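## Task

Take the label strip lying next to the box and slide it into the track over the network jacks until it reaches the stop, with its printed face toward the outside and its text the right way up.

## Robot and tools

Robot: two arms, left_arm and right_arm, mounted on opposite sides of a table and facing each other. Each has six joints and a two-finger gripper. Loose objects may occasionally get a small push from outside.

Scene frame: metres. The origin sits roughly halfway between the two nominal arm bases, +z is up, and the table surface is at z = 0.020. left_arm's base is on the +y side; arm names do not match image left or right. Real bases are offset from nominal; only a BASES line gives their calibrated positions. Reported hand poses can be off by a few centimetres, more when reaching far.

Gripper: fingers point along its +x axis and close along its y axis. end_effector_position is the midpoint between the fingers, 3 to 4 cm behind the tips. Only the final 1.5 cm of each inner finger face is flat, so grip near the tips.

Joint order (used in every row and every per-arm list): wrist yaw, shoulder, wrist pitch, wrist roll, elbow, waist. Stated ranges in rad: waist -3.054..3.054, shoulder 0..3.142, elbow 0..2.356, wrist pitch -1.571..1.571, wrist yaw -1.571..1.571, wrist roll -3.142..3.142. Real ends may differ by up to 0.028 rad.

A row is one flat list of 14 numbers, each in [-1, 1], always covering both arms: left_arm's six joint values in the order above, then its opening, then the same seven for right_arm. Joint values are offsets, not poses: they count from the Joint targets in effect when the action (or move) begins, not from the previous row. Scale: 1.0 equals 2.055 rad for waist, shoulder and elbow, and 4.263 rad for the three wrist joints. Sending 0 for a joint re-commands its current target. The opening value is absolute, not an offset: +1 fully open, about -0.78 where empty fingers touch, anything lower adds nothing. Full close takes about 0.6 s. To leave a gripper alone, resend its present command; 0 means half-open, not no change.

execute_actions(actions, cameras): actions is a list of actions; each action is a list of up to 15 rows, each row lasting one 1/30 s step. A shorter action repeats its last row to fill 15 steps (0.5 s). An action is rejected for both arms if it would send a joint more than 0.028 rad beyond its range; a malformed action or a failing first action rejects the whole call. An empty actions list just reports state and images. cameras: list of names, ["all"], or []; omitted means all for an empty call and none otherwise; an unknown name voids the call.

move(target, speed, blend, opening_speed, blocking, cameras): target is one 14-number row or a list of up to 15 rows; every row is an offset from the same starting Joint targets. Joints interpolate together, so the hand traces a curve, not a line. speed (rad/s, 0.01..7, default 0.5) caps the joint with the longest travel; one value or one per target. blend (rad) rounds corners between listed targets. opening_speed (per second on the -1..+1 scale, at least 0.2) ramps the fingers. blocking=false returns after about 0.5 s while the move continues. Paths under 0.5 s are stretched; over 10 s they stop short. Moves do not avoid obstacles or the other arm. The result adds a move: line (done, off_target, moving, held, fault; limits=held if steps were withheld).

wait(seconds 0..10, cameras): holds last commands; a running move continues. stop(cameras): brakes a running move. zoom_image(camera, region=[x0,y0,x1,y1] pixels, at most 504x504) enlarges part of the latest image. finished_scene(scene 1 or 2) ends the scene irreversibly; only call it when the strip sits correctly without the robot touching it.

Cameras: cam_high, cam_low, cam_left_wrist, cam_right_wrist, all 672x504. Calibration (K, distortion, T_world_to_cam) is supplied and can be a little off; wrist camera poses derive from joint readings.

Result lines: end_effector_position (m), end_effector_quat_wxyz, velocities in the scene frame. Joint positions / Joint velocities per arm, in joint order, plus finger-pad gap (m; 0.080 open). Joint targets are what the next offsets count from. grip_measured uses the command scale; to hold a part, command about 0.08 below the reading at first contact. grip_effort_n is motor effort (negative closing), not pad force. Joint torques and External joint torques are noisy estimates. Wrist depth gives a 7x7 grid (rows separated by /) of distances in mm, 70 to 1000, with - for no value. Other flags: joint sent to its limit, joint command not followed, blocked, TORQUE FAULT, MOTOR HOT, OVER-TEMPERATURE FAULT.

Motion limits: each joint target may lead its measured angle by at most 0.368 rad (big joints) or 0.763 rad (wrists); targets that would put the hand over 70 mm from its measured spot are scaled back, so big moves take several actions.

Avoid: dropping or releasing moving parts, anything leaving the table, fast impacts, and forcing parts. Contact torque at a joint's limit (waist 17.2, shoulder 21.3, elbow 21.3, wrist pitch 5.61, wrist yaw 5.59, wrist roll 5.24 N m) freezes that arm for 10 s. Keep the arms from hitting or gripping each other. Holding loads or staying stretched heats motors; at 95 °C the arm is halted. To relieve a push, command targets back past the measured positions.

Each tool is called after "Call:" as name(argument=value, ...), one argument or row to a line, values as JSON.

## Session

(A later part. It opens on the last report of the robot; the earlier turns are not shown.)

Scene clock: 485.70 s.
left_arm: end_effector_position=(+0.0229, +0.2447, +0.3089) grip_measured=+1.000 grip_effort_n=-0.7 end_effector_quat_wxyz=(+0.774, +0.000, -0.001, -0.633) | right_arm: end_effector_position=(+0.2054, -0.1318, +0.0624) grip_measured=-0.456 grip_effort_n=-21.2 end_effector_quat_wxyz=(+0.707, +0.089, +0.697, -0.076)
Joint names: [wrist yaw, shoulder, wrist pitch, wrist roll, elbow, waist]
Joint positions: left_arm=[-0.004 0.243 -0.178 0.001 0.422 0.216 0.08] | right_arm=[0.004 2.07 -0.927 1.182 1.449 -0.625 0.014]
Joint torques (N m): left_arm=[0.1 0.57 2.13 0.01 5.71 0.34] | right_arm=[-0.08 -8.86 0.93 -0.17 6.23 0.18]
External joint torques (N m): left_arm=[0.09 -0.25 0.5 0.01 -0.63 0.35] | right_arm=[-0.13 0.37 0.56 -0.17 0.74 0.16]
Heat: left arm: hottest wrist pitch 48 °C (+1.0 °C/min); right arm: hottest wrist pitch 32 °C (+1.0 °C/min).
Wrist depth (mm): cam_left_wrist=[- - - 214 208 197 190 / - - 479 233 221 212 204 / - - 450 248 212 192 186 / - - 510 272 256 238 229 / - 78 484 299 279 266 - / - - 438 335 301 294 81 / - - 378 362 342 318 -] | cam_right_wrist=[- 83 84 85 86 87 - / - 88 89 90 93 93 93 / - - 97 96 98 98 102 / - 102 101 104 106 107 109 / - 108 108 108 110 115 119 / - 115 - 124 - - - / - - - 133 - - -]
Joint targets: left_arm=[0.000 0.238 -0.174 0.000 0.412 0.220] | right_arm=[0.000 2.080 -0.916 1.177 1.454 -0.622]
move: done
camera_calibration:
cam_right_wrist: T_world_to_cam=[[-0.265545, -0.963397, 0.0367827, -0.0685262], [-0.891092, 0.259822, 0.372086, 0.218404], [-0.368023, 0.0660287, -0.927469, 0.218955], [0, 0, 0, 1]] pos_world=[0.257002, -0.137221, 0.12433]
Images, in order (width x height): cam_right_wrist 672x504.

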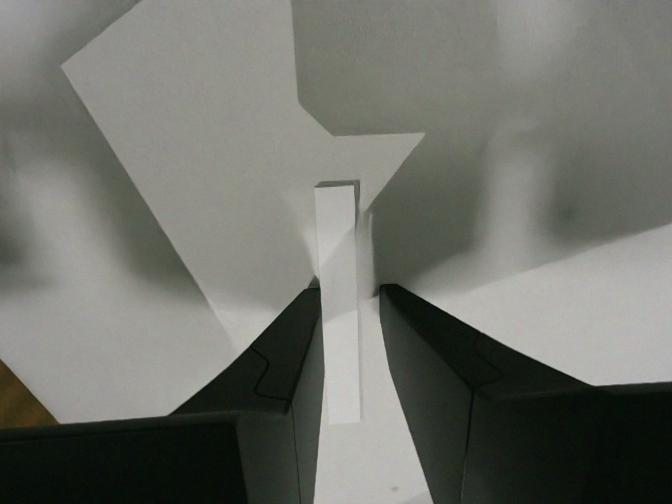

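Call:
move(
  target=[0, 0, 0, 0, 0, 0, 1.0, 0, 0, 0, 0, 0, 0, -0.64],
  opening_speed=0.2,
  cameras=["cam_right_wrist"],
)

Call:
zoom_image(
  camera="cam_right_wrist",
  region=[260, 150, 440, 440],
)

Scene clock: 496.67 s.
left_arm: end_effector_position=(+0.0229, +0.2447, +0.3089) grip_measured=+1.000 grip_effort_n=-0.7 end_effector_quat_wxyz=(+0.774, +0.000, -0.001, -0.633) | right_arm: end_effector_position=(+0.2057, -0.1314, +0.0625) grip_measured=-0.629 grip_effort_n=-55.1 end_effector_quat_wxyz=(+0.708, +0.090, +0.697, -0.075)
Joint names: [wrist yaw, shoulder, wrist pitch, wrist roll, elbow, waist]
Joint positions: left_arm=[-0.004 0.243 -0.178 0.001 0.422 0.216 0.08] | right_arm=[0.004 2.07 -0.925 1.182 1.449 -0.625 0.007]
Joint torques (N m): left_arm=[0.09 0.58 2.14 0.01 5.67 0.34] | right_arm=[-0.1 -8.79 0.78 -0.16 6.29 0.2]
External joint torques (N m): left_arm=[0.08 -0.26 0.53 0.01 -0.62 0.36] | right_arm=[-0.14 0.38 0.43 -0.15 0.85 0.13]
Heat: left arm: hottest wrist pitch 48 °C (+1.0 °C/min); right arm: hottest wrist pitch 32 °C (+1.0 °C/min).
Wrist depth (mm): cam_left_wrist=[- - - 214 208 198 190 / - - 474 233 221 212 203 / - - 449 248 212 192 186 / - - 512 271 256 238 229 / - 78 484 299 279 266 - / - - 441 335 300 293 80 / - - 376 361 343 315 -] | cam_right_wrist=[- 84 84 86 86 87 - / - 88 89 90 93 94 94 / - - 97 96 98 98 102 / - 102 102 104 106 107 110 / - 108 109 91 111 116 118 / - 115 - - - - - / - - - 133 - - -]
Joint targets: left_arm=[0.000 0.238 -0.174 0.000 0.412 0.220] | right_arm=[0.000 2.080 -0.916 1.177 1.454 -0.622]
move: done
camera_calibration:
cam_right_wrist: T_world_to_cam=[[-0.265588, -0.963463, 0.0346637, -0.0679237], [-0.891579, 0.259134, 0.371397, 0.218584], [-0.36681, 0.067733, -0.927827, 0.219065], [0, 0, 0, 1]] pos_world=[0.257201, -0.136923, 0.124427]
Images, in order (width x height): cam_right_wrist 672x504.

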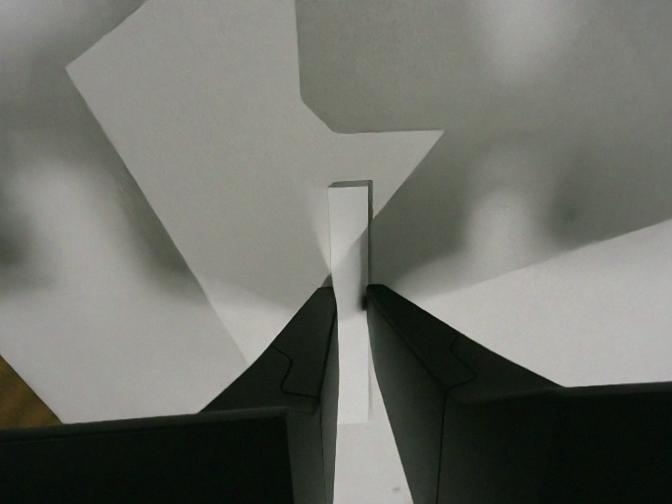

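Scaled by 1.738.

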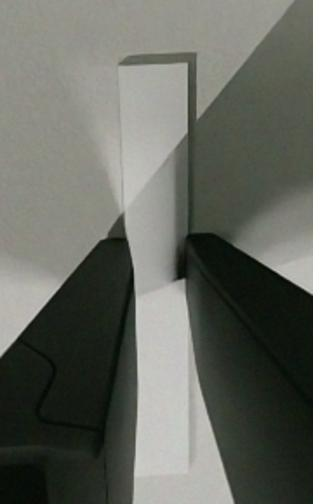

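Call:
move(
  target=[0, 0, 0, 0, 0, 0, 1.0, 0, -0.03192, -0.04398, 0, 0.06083, 0, -0.63],
  speed=0.08,
  opening_speed=0.2,
  cameras=["cam_right_wrist", "cam_low"],
)

Call:
zoom_image(
  camera="cam_right_wrist",
  region=[260, 150, 440, 440],
)

Call:
zoom_image(
  camera="cam_low",
  region=[240, 260, 400, 420],
)

Scene clock: 515.67 s.
left_arm: end_effector_position=(+0.0229, +0.2447, +0.3089) grip_measured=+1.000 grip_effort_n=-0.7 end_effector_quat_wxyz=(+0.774, +0.000, -0.001, -0.633) | right_arm: end_effector_position=(+0.2053, -0.1318, +0.1082) grip_measured=-0.627 grip_effort_n=-18.4 end_effector_quat_wxyz=(+0.706, +0.087, +0.699, -0.078)
Joint names: [wrist yaw, shoulder, wrist pitch, wrist roll, elbow, waist]
Joint positions: left_arm=[-0.004 0.243 -0.178 0.001 0.422 0.216 0.08] | right_arm=[0.003 2.025 -1.102 1.182 1.571 -0.625 0.007]
Joint torques (N m): left_arm=[0.09 0.55 2.14 0.01 5.7 0.39] | right_arm=[-0.07 -11.28 0.08 -0.16 6.92 0.15]
External joint torques (N m): left_arm=[0.09 -0.28 0.51 0.01 -0.62 0.4] | right_arm=[-0.12 -2.17 -0.28 -0.16 1.2 0.13]
Heat: left arm: hottest wrist pitch 48 °C (+1.0 °C/min); right arm: hottest wrist pitch 32 °C (+1.0 °C/min).
Wrist depth (mm): cam_left_wrist=[- - - 213 207 198 190 / - - 426 232 220 212 203 / - - 463 251 211 191 185 / - - 495 272 256 238 229 / - 78 496 300 281 266 - / - - 437 335 300 294 81 / - - 377 360 344 316 -] | cam_right_wrist=[- 123 125 125 127 130 131 / 129 130 132 134 135 137 140 / - 139 141 142 145 147 149 / 144 148 151 106 156 159 160 / 137 158 160 91 163 172 176 / 128 149 - - - - - / - - - - - - -]
Joint targets: left_arm=[0.000 0.238 -0.174 0.000 0.412 0.220] | right_arm=[0.000 2.015 -1.104 1.177 1.579 -0.622]
move: done
camera_calibration:
cam_right_wrist: T_world_to_cam=[[-0.26532, -0.963155, 0.044025, -0.0710112], [-0.88912, 0.262076, 0.375208, 0.200819], [-0.372921, 0.0604066, -0.925895, 0.261435], [0, 0, 0, 1]] pos_world=[0.257206, -0.136817, 0.169839]
Images, in order (width x height): cam_low 672x504, cam_right_wrist 672x504.

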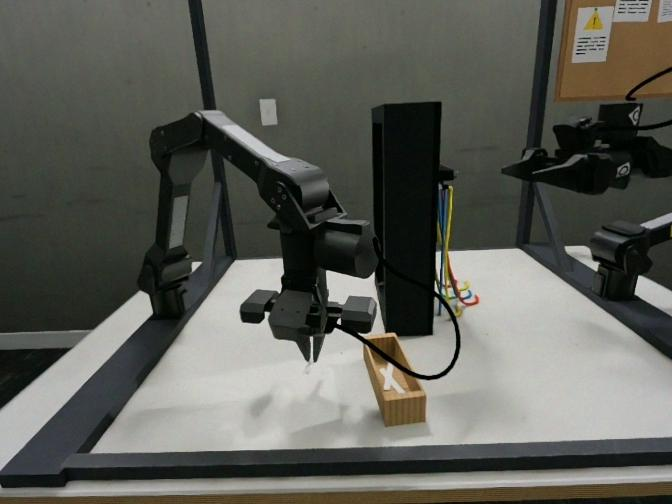

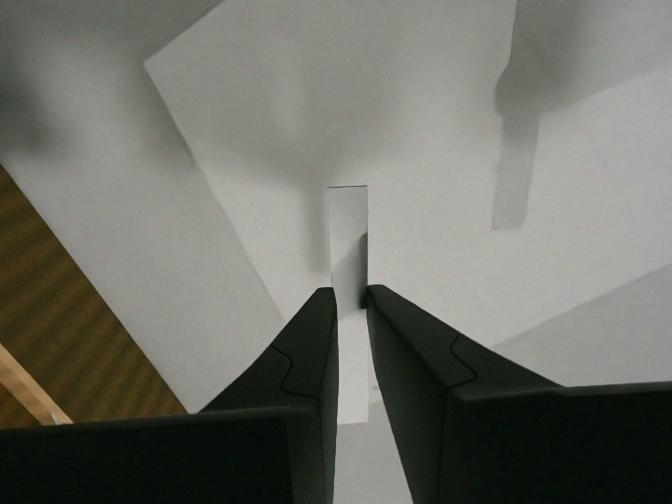

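Scaled by 1.738.

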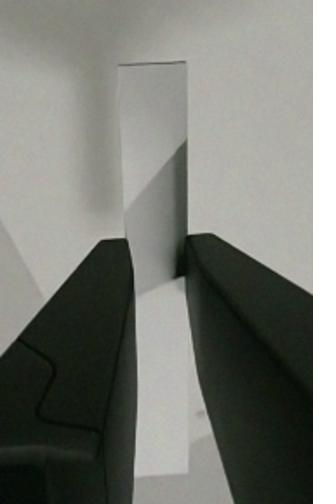

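Scaled by 3.150.

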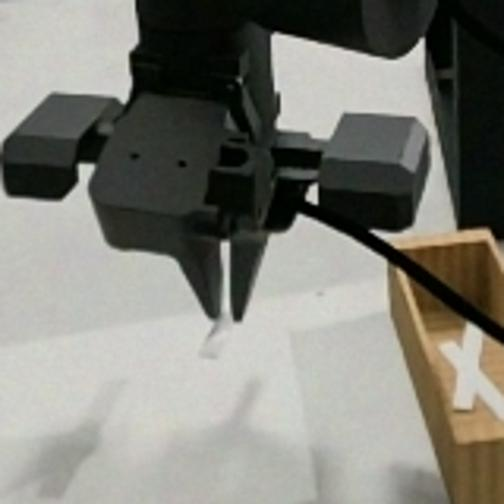

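Call:
move(
  target=[0, 0, 0, 0, 0, 0, 1.0, -0.12118, -0.15815, 0.42693, 0.09242, -0.28224, 0.0511, -0.63],
  speed=0.5,
  cameras=["cam_left_wrist", "cam_right_wrist", "cam_low"],
)

Call:
zoom_image(
  camera="cam_left_wrist",
  region=[170, 120, 290, 210],
)

Scene clock: 550.37 s.
left_arm: end_effector_position=(+0.0229, +0.2446, +0.3087) grip_measured=+1.000 grip_effort_n=-1.2 end_effector_quat_wxyz=(+0.774, +0.000, +0.000, -0.633) | right_arm: end_effector_position=(+0.1535, +0.0085, +0.2986) grip_measured=-0.627 grip_effort_n=-18.8 end_effector_quat_wxyz=(+0.500, +0.503, +0.490, +0.507)
Joint names: [wrist yaw, shoulder, wrist pitch, wrist roll, elbow, waist]
Joint positions: left_arm=[-0.004 0.243 -0.178 0.001 0.422 0.216 0.08] | right_arm=[-0.513 1.699 0.713 1.567 1.007 -0.52 0.007]
Joint torques (N m): left_arm=[0.08 0.55 2.13 0.01 5.71 0.41] | right_arm=[-0.17 -9.64 1.58 0.07 5.84 0.24]
External joint torques (N m): left_arm=[0.09 -0.28 0.52 0.01 -0.6 0.39] | right_arm=[-0.18 -1.99 -0.09 0.13 -0.8 0.26]
Heat: left arm: hottest wrist pitch 48 °C (+0.0 °C/min); right arm: hottest shoulder 34 °C (+3.0 °C/min).
Wrist depth (mm): cam_left_wrist=[- - 342 214 208 197 190 / - - 346 233 221 212 203 / - - 377 250 211 191 186 / - - 738 272 255 237 228 / - 78 490 301 279 266 - / - - 440 334 301 292 80 / - - 376 363 344 316 -] | cam_right_wrist=[- - - - - 503 377 / - - - - - 507 382 / - - - - - 521 384 / - - - 106 569 554 389 / - - - 91 778 569 394 / - - - - - - - / - - - 159 - - -]
Joint targets: left_arm=[0.000 0.238 -0.174 0.000 0.412 0.220] | right_arm=[-0.517 1.690 0.716 1.571 0.999 -0.517]
move: done
camera_calibration:
cam_left_wrist: T_world_to_cam=[[-0.972964, -0.229331, -0.027374, 0.0972691], [-0.0711196, 0.410258, -0.909192, 0.205731], [0.219736, -0.882664, -0.415476, 0.416125], [0, 0, 0, 1]] pos_world=[0.0178332, 0.305202, 0.362602]
cam_right_wrist: T_world_to_cam=[[-0.0206182, -0.0380346, -0.999064, 0.307997], [-0.925293, -0.377772, 0.0334776, 0.159582], [-0.378691, 0.925117, -0.0274042, 0.135275], [0, 0, 0, 1]] pos_world=[0.205238, -0.0531448, 0.306073]
Images, in order (width x height): cam_low 672x504, cam_left_wrist 672x504, cam_right_wrist 672x504.

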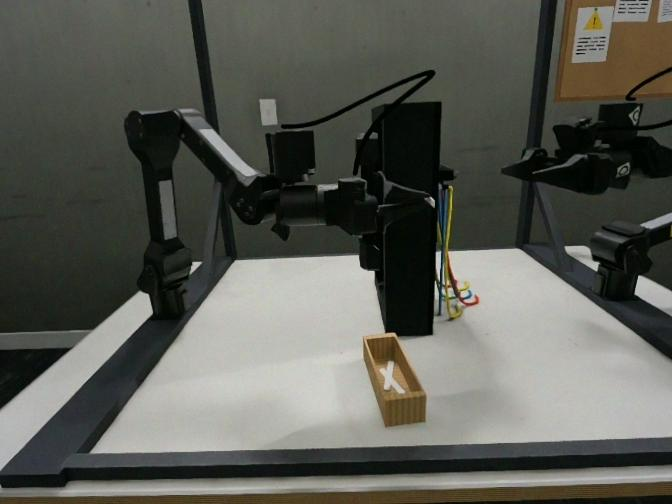

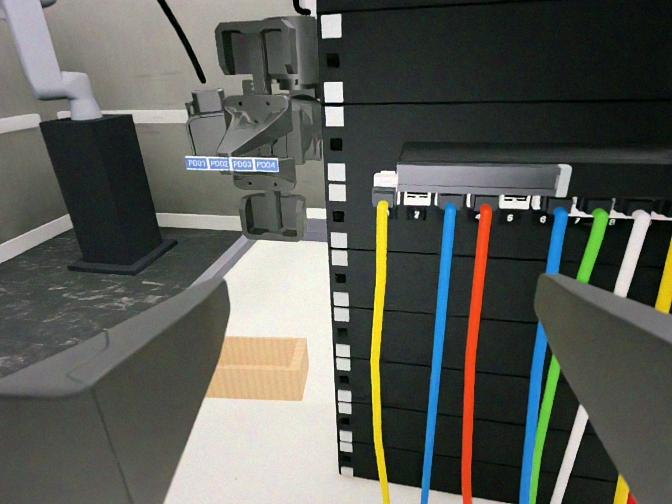

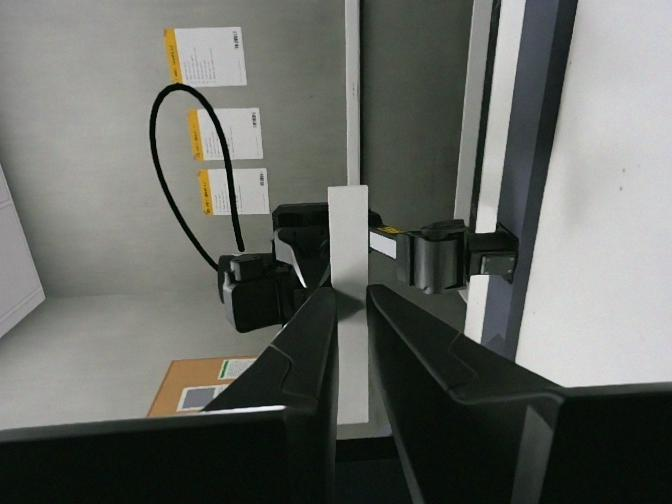

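Scaled by 4.200.

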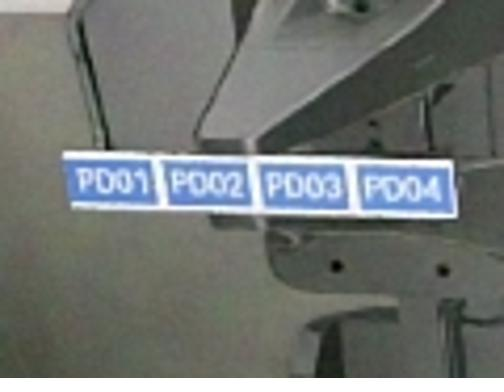

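Call:
move(
  target=[
    [0.15247, 0.27932, 0.15435, -0.28149, -0.01436, 0.30657, -0.11, 0, 0, 0, 0, 0, 0, -0.63],
    [0.19062, 0.58701, 0.22346, -0.36852, 0.15022, 0.29689, -0.11, 0, 0, 0, 0, 0, 0, -0.63],
  ],
  speed=[0.6, 0.4],
  blend=[0.1, 0],
  cameras=["cam_left_wrist", "cam_right_wrist", "cam_low", "cam_high"],
)

Call:
zoom_image(
  camera="cam_left_wrist",
  region=[200, 100, 500, 350],
)

Scene clock: 608.67 s.
left_arm: end_effector_position=(+0.1818, +0.1141, +0.2919) grip_measured=-0.106 grip_effort_n=-17.0 end_effector_quat_wxyz=(+0.503, -0.501, +0.483, -0.513) | right_arm: end_effector_position=(+0.1535, +0.0085, +0.2986) grip_measured=-0.627 grip_effort_n=-18.8 end_effector_quat_wxyz=(+0.500, +0.503, +0.490, +0.507)
Joint names: [wrist yaw, shoulder, wrist pitch, wrist roll, elbow, waist]
Joint positions: left_arm=[0.808 1.437 0.775 -1.568 0.704 0.834 0.03] | right_arm=[-0.513 1.699 0.713 1.567 1.007 -0.52 0.007]
Joint torques (N m): left_arm=[0.11 -4.28 1.92 0.01 8.59 -0.37] | right_arm=[-0.15 -9.6 1.6 0.07 5.84 0.21]
External joint torques (N m): left_arm=[0.12 0.88 0.44 -0.04 2.48 -0.37] | right_arm=[-0.16 -1.98 -0.07 0.13 -0.8 0.24]
Heat: left arm: hottest wrist pitch 48 °C (+0.0 °C/min); right arm: hottest wrist pitch 34 °C (+3.0 °C/min).
Wrist depth (mm): cam_left_wrist=[366 518 - - - - - / 365 510 - 228 222 - - / 363 504 234 212 207 228 - / 359 505 248 187 212 - - / 356 470 - - 164 - - / - - - 214 203 - - / - - - 177 175 - -] | cam_right_wrist=[- - - 211 - 502 381 / - 304 199 217 203 226 381 / - - 221 229 216 491 388 / - - 482 106 549 553 389 / - - - 91 791 575 393 / - - - - - - - / - - - 159 - - -]
Joint targets: left_arm=[0.812 1.444 0.779 -1.571 0.721 0.830] | right_arm=[-0.517 1.690 0.716 1.571 0.999 -0.517]
move: done
camera_calibration:
cam_left_wrist: T_world_to_cam=[[-0.0588868, -0.00347932, 0.998259, -0.269848], [-0.911202, 0.408622, -0.0523272, 0.158086], [-0.407729, -0.912697, -0.0272328, 0.263207], [0, 0, 0, 1]] pos_world=[0.235474, 0.174692, 0.284818]
cam_right_wrist: T_world_to_cam=[[-0.0206182, -0.0380346, -0.999064, 0.307997], [-0.925293, -0.377772, 0.0334776, 0.159582], [-0.378691, 0.925117, -0.0274042, 0.135275], [0, 0, 0, 1]] pos_world=[0.205238, -0.0531448, 0.306073]

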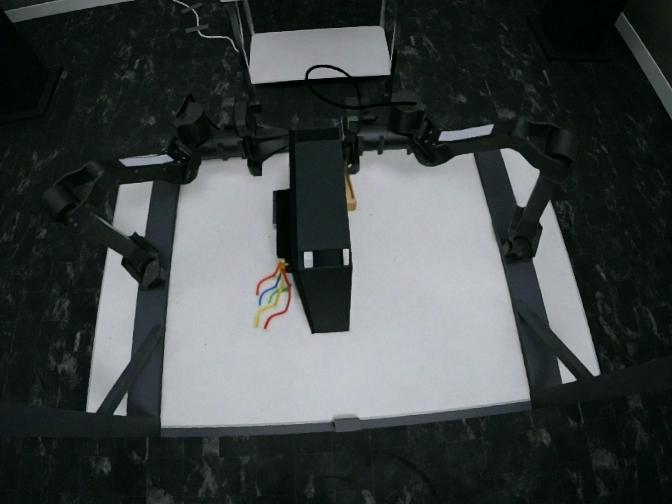

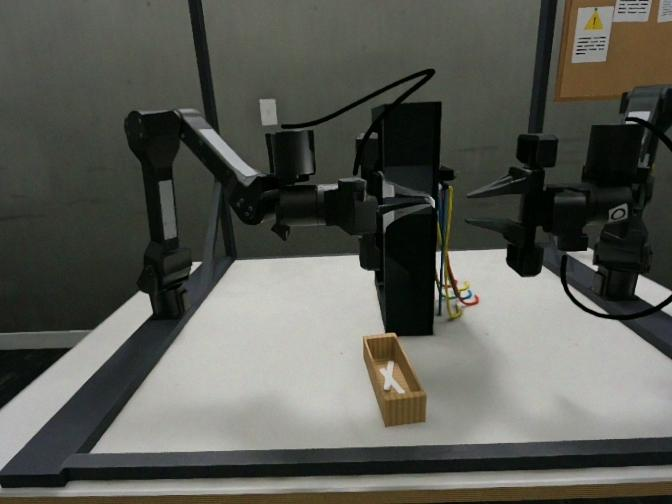

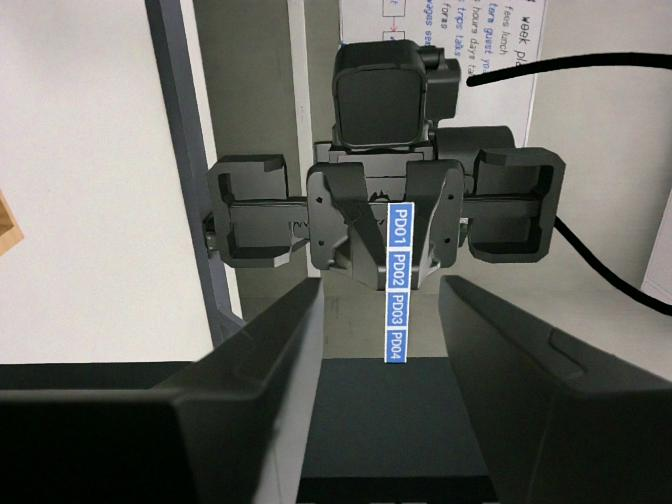

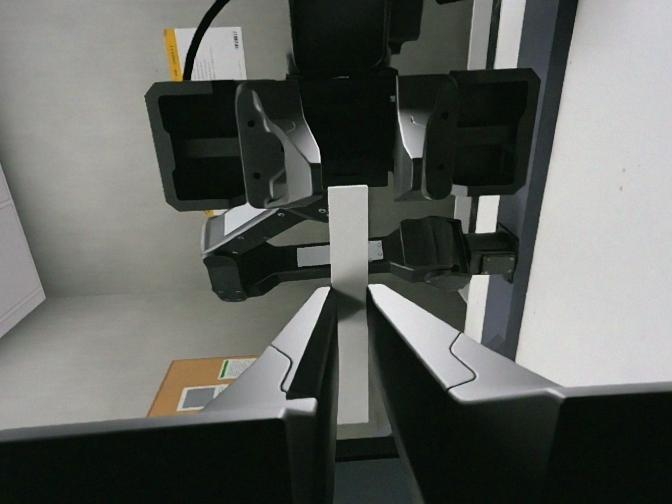

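Scaled by 1.680.

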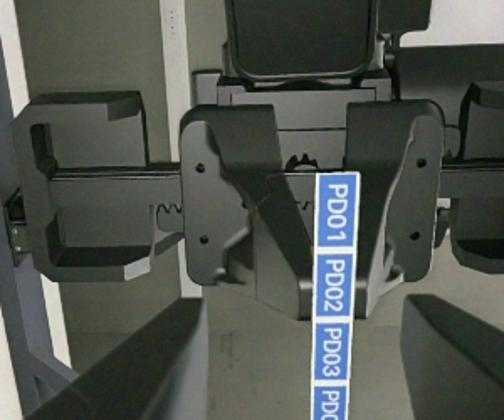

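Call:
execute_actions(
  actions=[],
)

Scene clock: 652.00 s.
left_arm: end_effector_position=(+0.1819, +0.1141, +0.2919) grip_measured=-0.106 grip_effort_n=-17.0 end_effector_quat_wxyz=(+0.503, -0.501, +0.483, -0.513) | right_arm: end_effector_position=(+0.1535, +0.0085, +0.2986) grip_measured=-0.627 grip_effort_n=-18.8 end_effector_quat_wxyz=(+0.500, +0.503, +0.490, +0.507)
Joint names: [wrist yaw, shoulder, wrist pitch, wrist roll, elbow, waist]
Joint positions: left_arm=[0.808 1.437 0.775 -1.568 0.704 0.834 0.03] | right_arm=[-0.513 1.699 0.713 1.567 1.007 -0.52 0.007]
Joint velocities: within noise
Joint torques (N m): left_arm=[0.11 -4.31 1.91 0 8.54 -0.33] | right_arm=[-0.15 -9.69 1.58 0.06 5.87 0.24]
External joint torques (N m): left_arm=[0.13 0.87 0.42 -0.06 2.42 -0.32] | right_arm=[-0.16 -2.01 -0.1 0.12 -0.8 0.22]
Motor temperatures (°C): left_arm=[25 22 45 24 39 22] | right_arm=[24 32 35 26 28 23]
Heat: left arm: hottest wrist pitch 45 °C (-3.0 °C/min); right arm: hottest wrist pitch 35 °C (+1.0 °C/min).
Wrist depth (mm): cam_left_wrist=[365 519 - - - - - / 365 514 - 227 225 - - / 361 509 234 212 211 227 - / 358 503 248 188 214 - - / 359 471 - - 164 - - / - - - 214 204 - - / - - - 177 175 - -] | cam_right_wrist=[- - - 210 - 499 377 / - 303 199 216 202 226 381 / - - 221 239 216 492 388 / - - 483 106 552 553 388 / - - - 91 792 572 392 / - - - - - - - / - - - 159 - - -]
Joint targets: left_arm=[0.813 1.445 0.778 -1.571 0.721 0.830] | right_arm=[-0.517 1.690 0.716 1.571 0.999 -0.517]
Tool commands: left_gripper/opening=-0.11 right_gripper/opening=-0.63
camera_calibration:
cam_left_wrist: T_world_to_cam=[[-0.0585352, -0.00339274, 0.99828, -0.269953], [-0.911057, 0.408983, -0.0520309, 0.157945], [-0.408103, -0.912536, -0.0270309, 0.263118], [0, 0, 0, 1]] pos_world=[0.235475, 0.174592, 0.284819]
cam_right_wrist: T_world_to_cam=[[-0.0206182, -0.0380346, -0.999064, 0.307997], [-0.925293, -0.377772, 0.0334776, 0.159582], [-0.378691, 0.925117, -0.0274042, 0.135275], [0, 0, 0, 1]] pos_world=[0.205238, -0.0531448, 0.306073]

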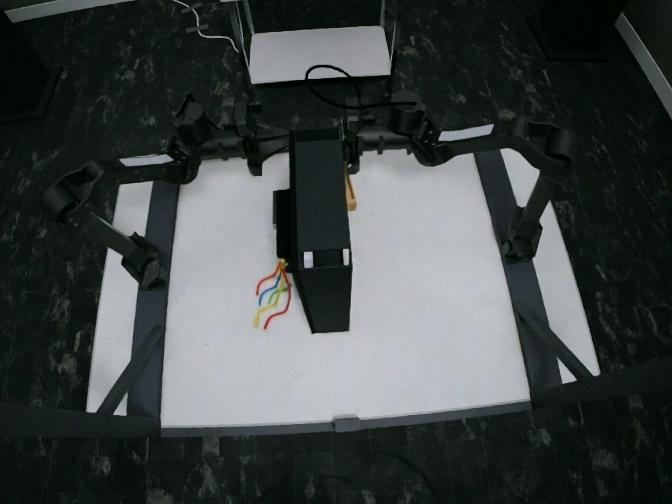

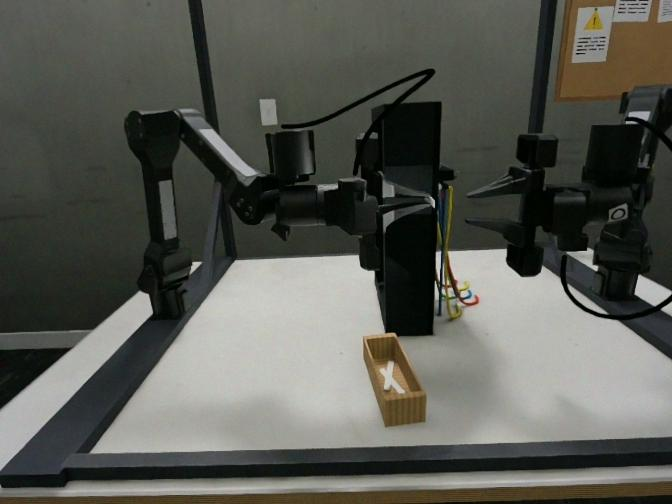

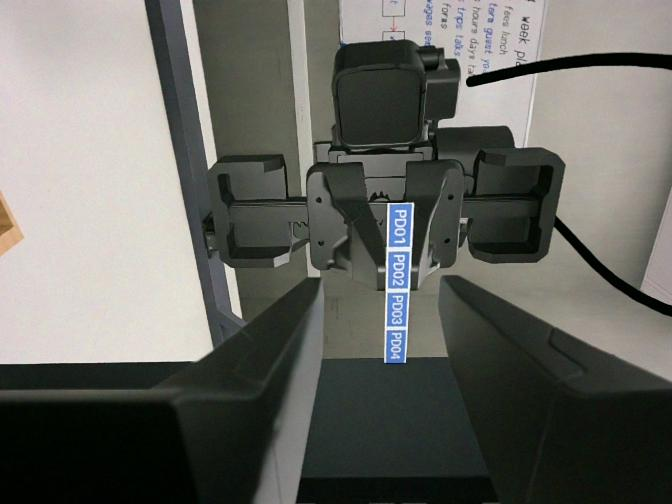

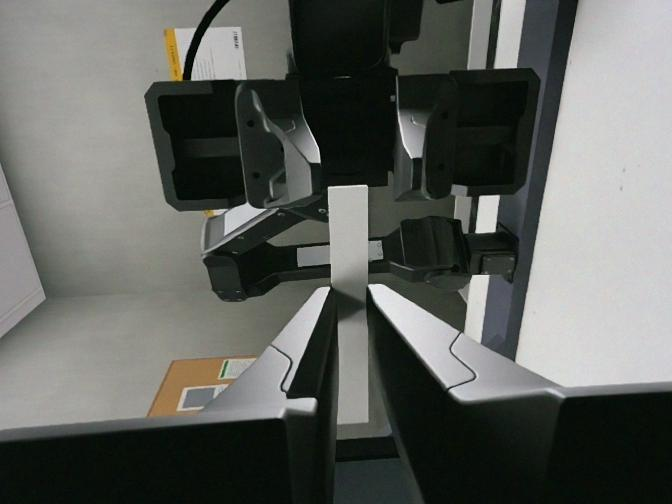

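Call:
move(
  target=[-0.01802, 0.05022, -0.00744, 0, 0.06808, -0.03718, -0.11, 0, 0, 0, 0, 0, 0, -0.63],
  speed=0.2,
  cameras=["cam_left_wrist", "cam_right_wrist"],
)

Scene clock: 719.67 s.
left_arm: end_effector_position=(+0.1862, +0.0763, +0.3040) grip_measured=-0.106 grip_effort_n=-17.4 end_effector_quat_wxyz=(+0.499, -0.499, +0.482, -0.519) | right_arm: end_effector_position=(+0.1535, +0.0085, +0.2986) grip_measured=-0.627 grip_effort_n=-18.8 end_effector_quat_wxyz=(+0.500, +0.503, +0.490, +0.507)
Joint names: [wrist yaw, shoulder, wrist pitch, wrist roll, elbow, waist]
Joint positions: left_arm=[0.741 1.54 0.746 -1.568 0.843 0.757 0.03] | right_arm=[-0.513 1.699 0.713 1.567 1.007 -0.52 0.007]
Joint torques (N m): left_arm=[-0.19 -5.13 1.7 0 8.81 -0.3] | right_arm=[-0.15 -9.62 1.6 0.07 5.84 0.2]
External joint torques (N m): left_arm=[-0.18 0.89 0.2 -0.05 2.59 -0.26] | right_arm=[-0.16 -1.96 -0.08 0.12 -0.83 0.19]
Heat: left arm: hottest wrist pitch 44 °C (+0.0 °C/min); right arm: hottest wrist pitch 36 °C (+1.0 °C/min).
Wrist depth (mm): cam_left_wrist=[382 506 - - - - - / 380 533 - 180 189 - - / 378 474 206 201 201 263 - / 374 440 206 171 177 206 - / 374 484 - 126 125 202 - / - - - 133 133 - - / - - - 176 180 - -] | cam_right_wrist=[- - - 181 - 471 378 / - 177 153 183 157 183 382 / - 187 165 189 171 199 385 / - - 479 537 542 548 390 / - - - 91 788 573 396 / - - - - - - - / - - - 159 - - -]
Joint targets: left_arm=[0.736 1.548 0.747 -1.571 0.861 0.754] | right_arm=[-0.517 1.690 0.716 1.571 0.999 -0.517]
move: done
camera_calibration:
cam_left_wrist: T_world_to_cam=[[-0.0619229, 0.00495898, 0.998069, -0.281926], [-0.906899, 0.417289, -0.0583399, 0.178558], [-0.416773, -0.90876, -0.0213425, 0.230334], [0, 0, 0, 1]] pos_world=[0.240474, 0.136206, 0.296714]
cam_right_wrist: T_world_to_cam=[[-0.0206182, -0.0380346, -0.999064, 0.307997], [-0.925293, -0.377772, 0.0334776, 0.159582], [-0.378691, 0.925117, -0.0274042, 0.135275], [0, 0, 0, 1]] pos_world=[0.205238, -0.0531448, 0.306073]
Images, in order (width x height): cam_left_wrist 672x504, cam_right_wrist 672x504.

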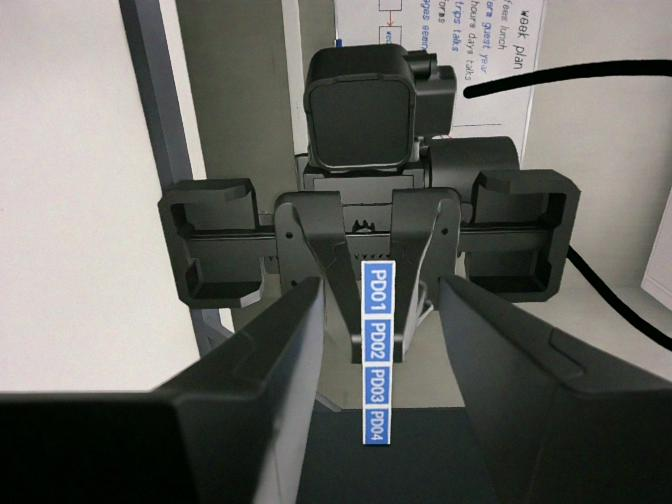

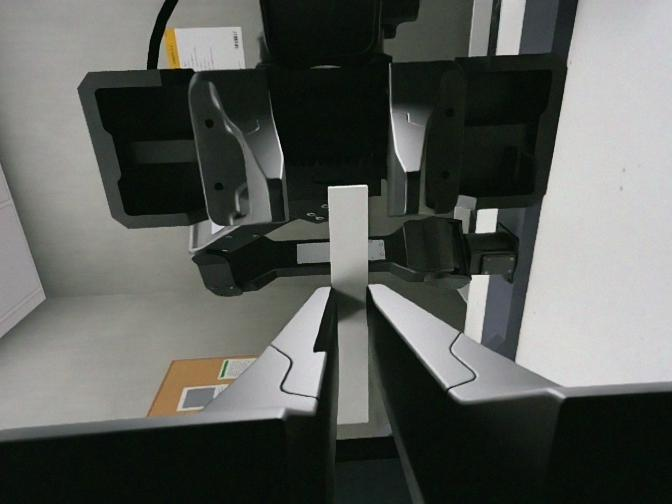

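Call:
move(
  target=[-0.00734, 0.02224, 0.0002, 0, 0.02161, -0.01523, -0.11, 0, 0, 0, 0, 0, 0, -0.63],
  speed=0.06,
  cameras=["cam_left_wrist", "cam_right_wrist"],
)

Scene clock: 753.67 s.
left_arm: end_effector_position=(+0.1867, +0.0609, +0.3038) grip_measured=-0.106 grip_effort_n=-17.0 end_effector_quat_wxyz=(+0.498, -0.500, +0.483, -0.518) | right_arm: end_effector_position=(+0.1535, +0.0085, +0.2986) grip_measured=-0.627 grip_effort_n=-18.8 end_effector_quat_wxyz=(+0.500, +0.503, +0.490, +0.507)
Joint names: [wrist yaw, shoulder, wrist pitch, wrist roll, elbow, waist]
Joint positions: left_arm=[0.71 1.585 0.746 -1.568 0.887 0.726 0.03] | right_arm=[-0.513 1.699 0.713 1.567 1.007 -0.52 0.007]
Joint torques (N m): left_arm=[-0.19 -5.4 1.79 0 8.78 -0.27] | right_arm=[-0.17 -9.66 1.59 0.08 5.89 0.26]
External joint torques (N m): left_arm=[-0.18 0.85 0.3 -0.05 2.65 -0.28] | right_arm=[-0.18 -2.12 -0.06 0.14 -0.69 0.25]
Heat: left arm: hottest elbow 43 °C (+3.0 °C/min); right arm: hottest wrist pitch 36 °C (+1.0 °C/min).
Wrist depth (mm): cam_left_wrist=[382 499 - - - - - / 380 517 - 163 174 - - / 376 497 - 187 193 188 - / 376 197 190 159 156 187 - / 373 438 - 107 104 188 - / - - - 115 111 - - / - - - 175 173 - -] | cam_right_wrist=[- - 173 164 - 498 376 / 152 164 138 167 140 168 367 / - 171 147 175 153 174 388 / - - 465 106 543 545 390 / - - - 91 776 576 395 / - - - - - - - / - - - 159 - - -]
Joint targets: left_arm=[0.704 1.593 0.748 -1.571 0.905 0.722] | right_arm=[-0.517 1.690 0.716 1.571 0.999 -0.517]
move: done
camera_calibration:
cam_left_wrist: T_world_to_cam=[[-0.0600946, 0.00513768, 0.998179, -0.282016], [-0.906828, 0.417664, -0.0567446, 0.184845], [-0.417195, -0.908587, -0.0204403, 0.216447], [0, 0, 0, 1]] pos_world=[0.240975, 0.120907, 0.296416]
cam_right_wrist: T_world_to_cam=[[-0.0206182, -0.0380346, -0.999064, 0.307997], [-0.925293, -0.377772, 0.0334776, 0.159582], [-0.378691, 0.925117, -0.0274042, 0.135275], [0, 0, 0, 1]] pos_world=[0.205238, -0.0531448, 0.306073]
Images, in order (width x height): cam_left_wrist 672x504, cam_right_wrist 672x504.

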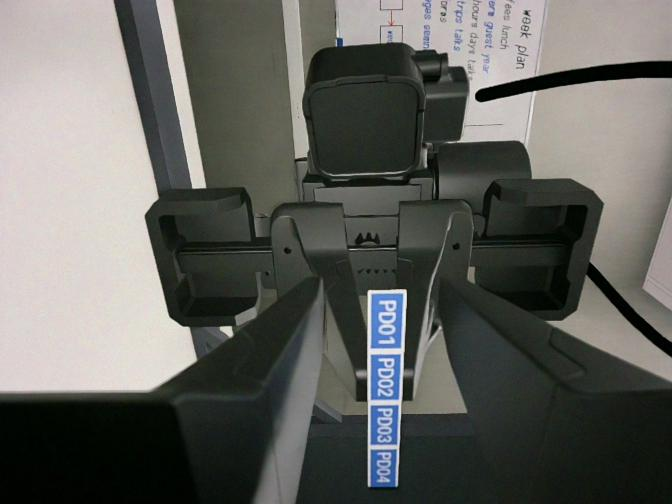

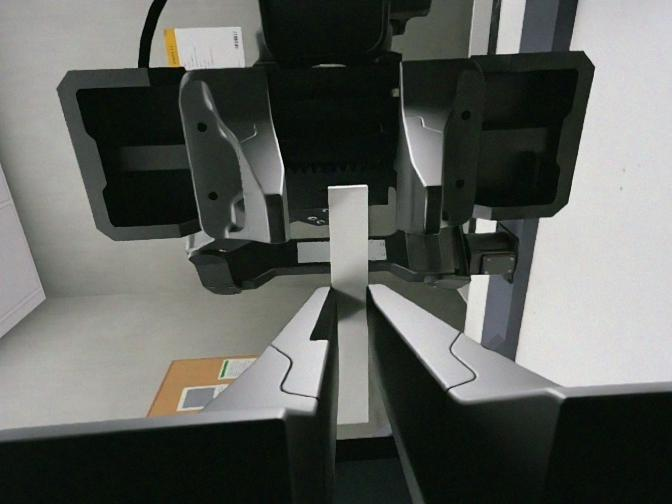

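Call:
move(
  target=[
    [0, 0, 0, 0, 0.00155, 0, -0.11, 0, 0, 0, 0, 0, 0, -0.63],
    [0, 0, 0, 0, 0.00155, 0, -0.44, 0, 0, 0, 0, 0, 0, -0.63],
  ],
  speed=0.03,
  opening_speed=0.4,
  cameras=["cam_left_wrist", "cam_right_wrist"],
)

Scene clock: 783.93 s.
left_arm: end_effector_position=(+0.1870, +0.0606, +0.3054) grip_measured=-0.435 grip_effort_n=-17.0 end_effector_quat_wxyz=(+0.498, -0.500, +0.481, -0.519) | right_arm: end_effector_position=(+0.1535, +0.0085, +0.2986) grip_measured=-0.627 grip_effort_n=-18.8 end_effector_quat_wxyz=(+0.500, +0.503, +0.490, +0.507)
Joint names: [wrist yaw, shoulder, wrist pitch, wrist roll, elbow, waist]
Joint positions: left_arm=[0.709 1.585 0.746 -1.568 0.891 0.726 0.015] | right_arm=[-0.513 1.699 0.713 1.567 1.007 -0.52 0.007]
Joint torques (N m): left_arm=[-0.19 -5.47 1.8 0 8.76 -0.3] | right_arm=[-0.16 -9.6 1.59 0.07 5.8 0.22]
External joint torques (N m): left_arm=[-0.18 0.74 0.33 -0.04 2.67 -0.29] | right_arm=[-0.16 -2.03 -0.06 0.12 -0.78 0.16]
Motor temperatures (°C): left_arm=[25 25 42 24 44 22] | right_arm=[24 33 36 26 28 23]
Heat: left arm: hottest elbow 44 °C (+3.0 °C/min); right arm: hottest wrist pitch 36 °C (+0.0 °C/min).
Wrist depth (mm): cam_left_wrist=[384 507 - - - - - / 385 518 - 164 173 - - / 383 500 - 187 190 249 - / 377 193 189 172 160 185 - / 373 459 197 100 102 200 - / 369 - - 115 110 - - / - - - 124 - - -] | cam_right_wrist=[- - 165 164 - 471 376 / 150 166 138 164 144 168 381 / - 174 150 163 154 179 385 / - - 469 106 538 550 392 / - - - 91 794 574 394 / - - - - - - - / - - - 159 - - -]
Joint targets: left_arm=[0.704 1.593 0.748 -1.571 0.908 0.722] | right_arm=[-0.517 1.690 0.716 1.571 0.999 -0.517]
move: done
camera_calibration:
cam_left_wrist: T_world_to_cam=[[-0.062484, 0.00806905, 0.998013, -0.283219], [-0.906855, 0.417128, -0.0601493, 0.18641], [-0.416785, -0.908812, -0.0187464, 0.215755], [0, 0, 0, 1]] pos_world=[0.241273, 0.120609, 0.297913]
cam_right_wrist: T_world_to_cam=[[-0.0206182, -0.0380346, -0.999064, 0.307997], [-0.925293, -0.377772, 0.0334776, 0.159582], [-0.378691, 0.925117, -0.0274042, 0.135275], [0, 0, 0, 1]] pos_world=[0.205238, -0.0531448, 0.306073]
Images, in order (width x height): cam_left_wrist 672x504, cam_right_wrist 672x504.

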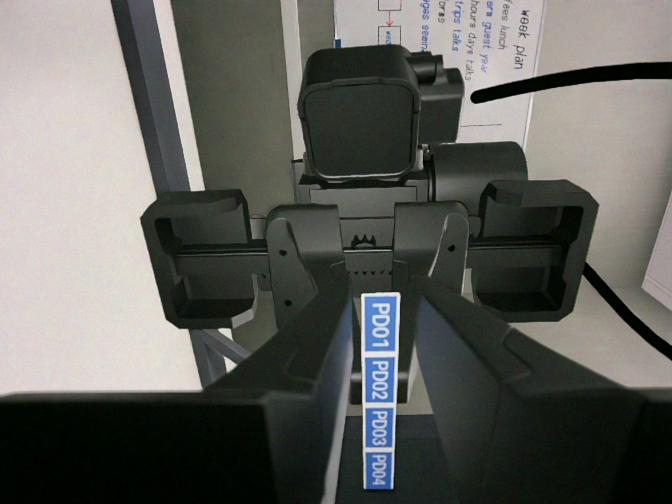

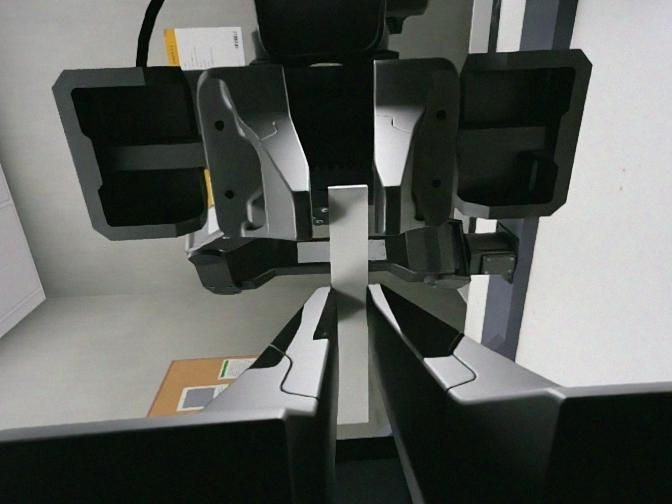

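Call:
zoom_image(
  camera="cam_left_wrist",
  region=[300, 260, 470, 387],
)

Call:
zoom_image(
  camera="cam_right_wrist",
  region=[260, 170, 440, 305],
)

Scaled by 2.965.

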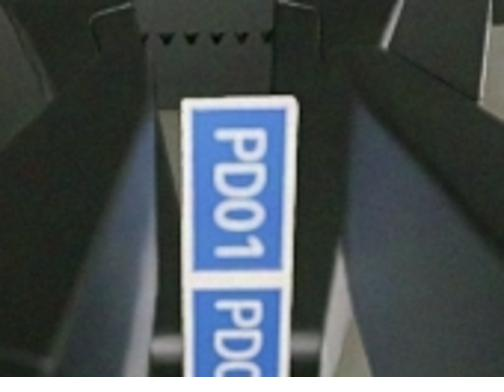

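Scaled by 2.800.

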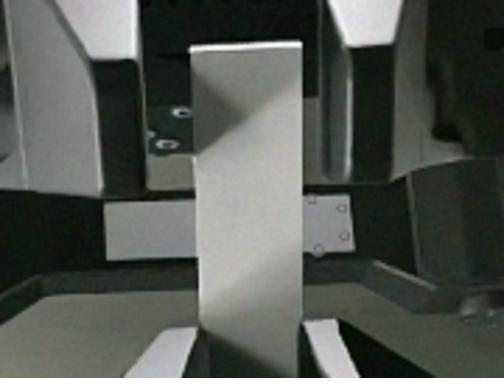

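Call:
move(
  target=[0, 0, 0.001, 0, 0, 0, -0.49, 0, 0, 0, 0, 0, 0, -0.63],
  speed=0.03,
  opening_speed=0.3,
  cameras=["cam_left_wrist", "cam_right_wrist"],
)

Call:
zoom_image(
  camera="cam_left_wrist",
  region=[300, 260, 470, 387],
)

Call:
zoom_image(
  camera="cam_right_wrist",
  region=[260, 170, 440, 305],
)

Scene clock: 810.43 s.
left_arm: end_effector_position=(+0.1870, +0.0606, +0.3059) grip_measured=-0.486 grip_effort_n=-17.0 end_effector_quat_wxyz=(+0.498, -0.500, +0.481, -0.520) | right_arm: end_effector_position=(+0.1535, +0.0085, +0.2986) grip_measured=-0.627 grip_effort_n=-18.8 end_effector_quat_wxyz=(+0.500, +0.503, +0.490, +0.507)
Joint names: [wrist yaw, shoulder, wrist pitch, wrist roll, elbow, waist]
Joint positions: left_arm=[0.709 1.585 0.748 -1.568 0.891 0.726 0.013] | right_arm=[-0.513 1.699 0.713 1.567 1.007 -0.52 0.007]
Joint torques (N m): left_arm=[-0.18 -5.46 1.98 0 8.7 -0.32] | right_arm=[-0.17 -9.72 1.59 0.06 5.83 0.25]
External joint torques (N m): left_arm=[-0.16 0.82 0.49 -0.05 2.52 -0.36] | right_arm=[-0.17 -2.13 -0.07 0.11 -0.78 0.23]
Motor temperatures (°C): left_arm=[25 25 42 24 39 22] | right_arm=[24 34 37 26 28 23]
Heat: left arm: hottest wrist pitch 42 °C (-1.0 °C/min); right arm: hottest wrist pitch 37 °C (+1.0 °C/min).
Wrist depth (mm): cam_left_wrist=[392 507 - - - - - / 387 512 - 163 174 - - / 384 504 - 188 191 250 - / 379 190 189 159 160 184 - / 375 463 198 100 102 200 - / 372 - - - 108 - - / - - - 124 - - -] | cam_right_wrist=[- - 164 164 - 469 381 / 150 166 138 163 144 168 382 / - 174 152 107 156 180 386 / - - 469 106 542 551 389 / - - - 91 795 576 392 / - - - - - - - / - - - 159 - - -]
Joint targets: left_arm=[0.704 1.593 0.752 -1.571 0.908 0.722] | right_arm=[-0.517 1.690 0.716 1.571 0.999 -0.517]
move: done
camera_calibration:
cam_left_wrist: T_world_to_cam=[[-0.0640201, 0.00975945, 0.997901, -0.283515], [-0.90675, 0.417049, -0.0622511, 0.187091], [-0.416781, -0.908832, -0.0178501, 0.215408], [0, 0, 0, 1]] pos_world=[0.241272, 0.12051, 0.298411]
cam_right_wrist: T_world_to_cam=[[-0.0206182, -0.0380346, -0.999064, 0.307997], [-0.925293, -0.377772, 0.0334776, 0.159582], [-0.378691, 0.925117, -0.0274042, 0.135275], [0, 0, 0, 1]] pos_world=[0.205238, -0.0531448, 0.306073]
Images, in order (width x height): cam_left_wrist 672x504, cam_right_wrist 672x504.

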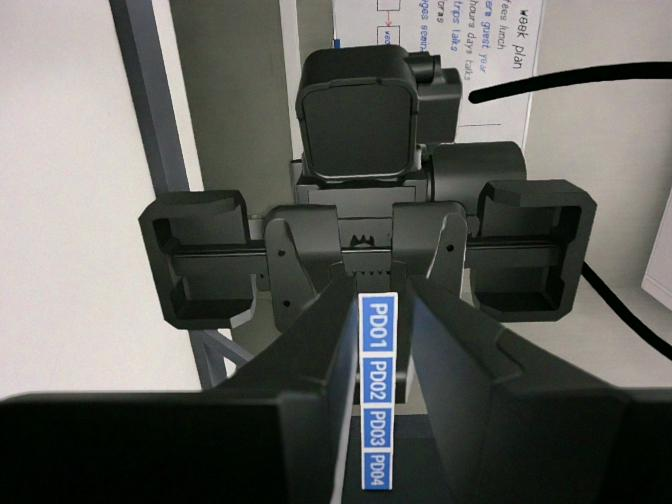

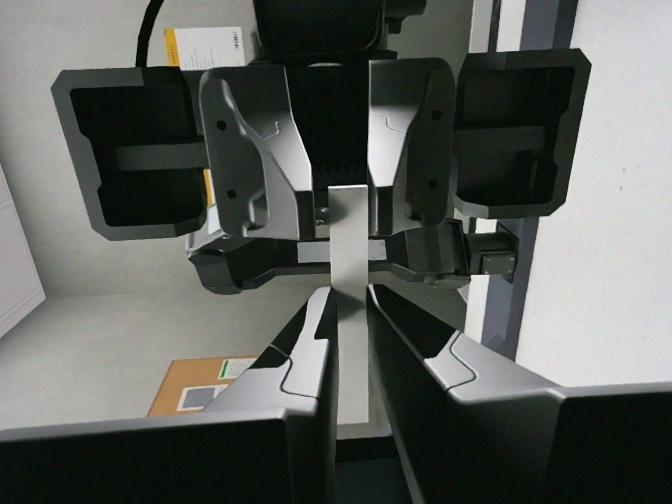

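Scaled by 2.965.

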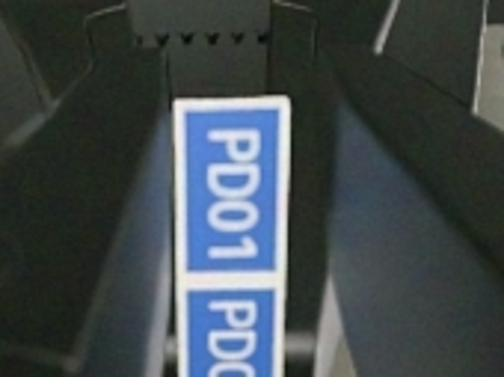

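Scaled by 2.800.

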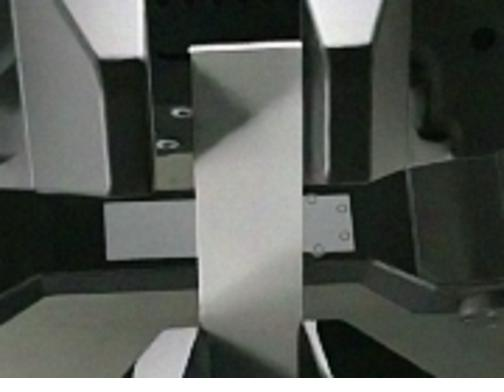

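Call:
move(
  target=[0, 0, -0.0021, 0, 0, 0, -0.49, 0, 0, 0, 0, 0, 0, -0.63],
  speed=0.03,
  opening_speed=0.3,
  cameras=["cam_left_wrist", "cam_right_wrist"],
)

Call:
zoom_image(
  camera="cam_left_wrist",
  region=[300, 260, 470, 387],
)

Call:
zoom_image(
  camera="cam_right_wrist",
  region=[260, 170, 440, 305],
)

Scene clock: 824.40 s.
left_arm: end_effector_position=(+0.1871, +0.0605, +0.3050) grip_measured=-0.487 grip_effort_n=-17.4 end_effector_quat_wxyz=(+0.499, -0.500, +0.483, -0.518) | right_arm: end_effector_position=(+0.1535, +0.0085, +0.2986) grip_measured=-0.627 grip_effort_n=-18.8 end_effector_quat_wxyz=(+0.500, +0.503, +0.490, +0.507)
Joint names: [wrist yaw, shoulder, wrist pitch, wrist roll, elbow, waist]
Joint positions: left_arm=[0.709 1.585 0.742 -1.568 0.892 0.726 0.013] | right_arm=[-0.513 1.699 0.713 1.567 1.007 -0.52 0.007]
Joint torques (N m): left_arm=[-0.19 -5.45 1.71 0.02 8.7 -0.33] | right_arm=[-0.15 -9.59 1.6 0.07 5.9 0.23]
External joint torques (N m): left_arm=[-0.17 0.9 0.2 -0.03 2.5 -0.31] | right_arm=[-0.16 -2.11 -0.03 0.12 -0.61 0.26]
Heat: left arm: hottest wrist pitch 42 °C (-1.0 °C/min); right arm: hottest wrist pitch 37 °C (+1.0 °C/min).
Wrist depth (mm): cam_left_wrist=[385 502 - - - - - / 378 517 - 163 173 - - / 377 501 - 187 196 248 - / 376 193 190 158 160 186 - / 373 460 197 100 100 200 - / 371 - - - 108 - - / - - - - - - -] | cam_right_wrist=[- - 165 164 - 472 378 / 151 165 138 163 144 168 379 / - 174 154 163 154 180 386 / - - 467 106 548 550 390 / - - - 91 791 573 392 / - - - - - - - / - - - 159 - - -]
Joint targets: left_arm=[0.704 1.593 0.743 -1.571 0.908 0.722] | right_arm=[-0.517 1.690 0.716 1.571 0.999 -0.517]
move: done
camera_calibration:
cam_left_wrist: T_world_to_cam=[[-0.0605642, 0.00576396, 0.998148, -0.283046], [-0.906984, 0.41723, -0.0574421, 0.185643], [-0.416789, -0.908782, -0.0200414, 0.216038], [0, 0, 0, 1]] pos_world=[0.241275, 0.120507, 0.297515]
cam_right_wrist: T_world_to_cam=[[-0.0206182, -0.0380346, -0.999064, 0.307997], [-0.925293, -0.377772, 0.0334776, 0.159582], [-0.378691, 0.925117, -0.0274042, 0.135275], [0, 0, 0, 1]] pos_world=[0.205238, -0.0531448, 0.306073]
Images, in order (width x height): cam_left_wrist 672x504, cam_right_wrist 672x504.

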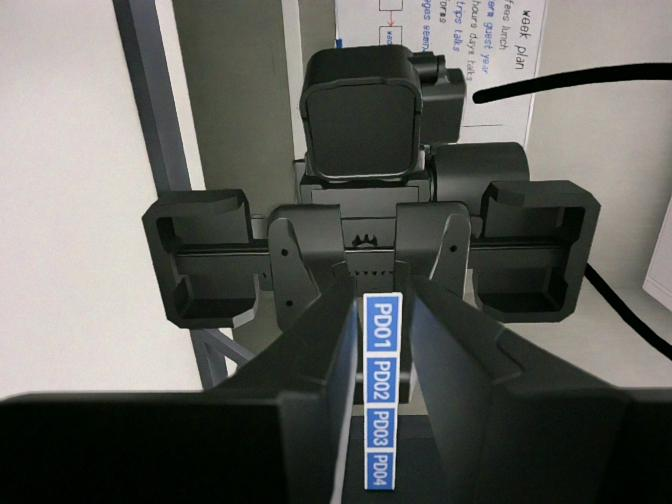

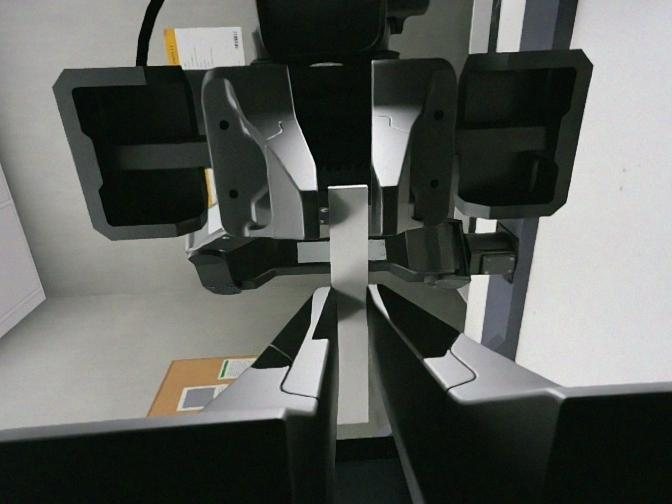

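Scaled by 2.965.

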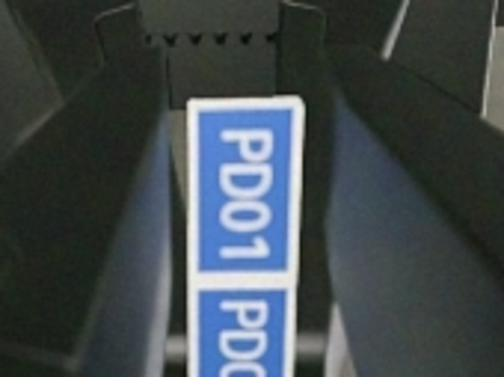

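Scaled by 2.800.

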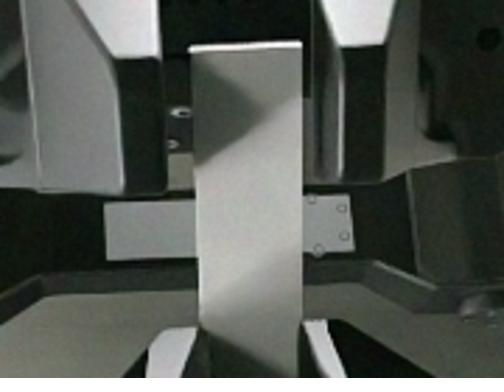

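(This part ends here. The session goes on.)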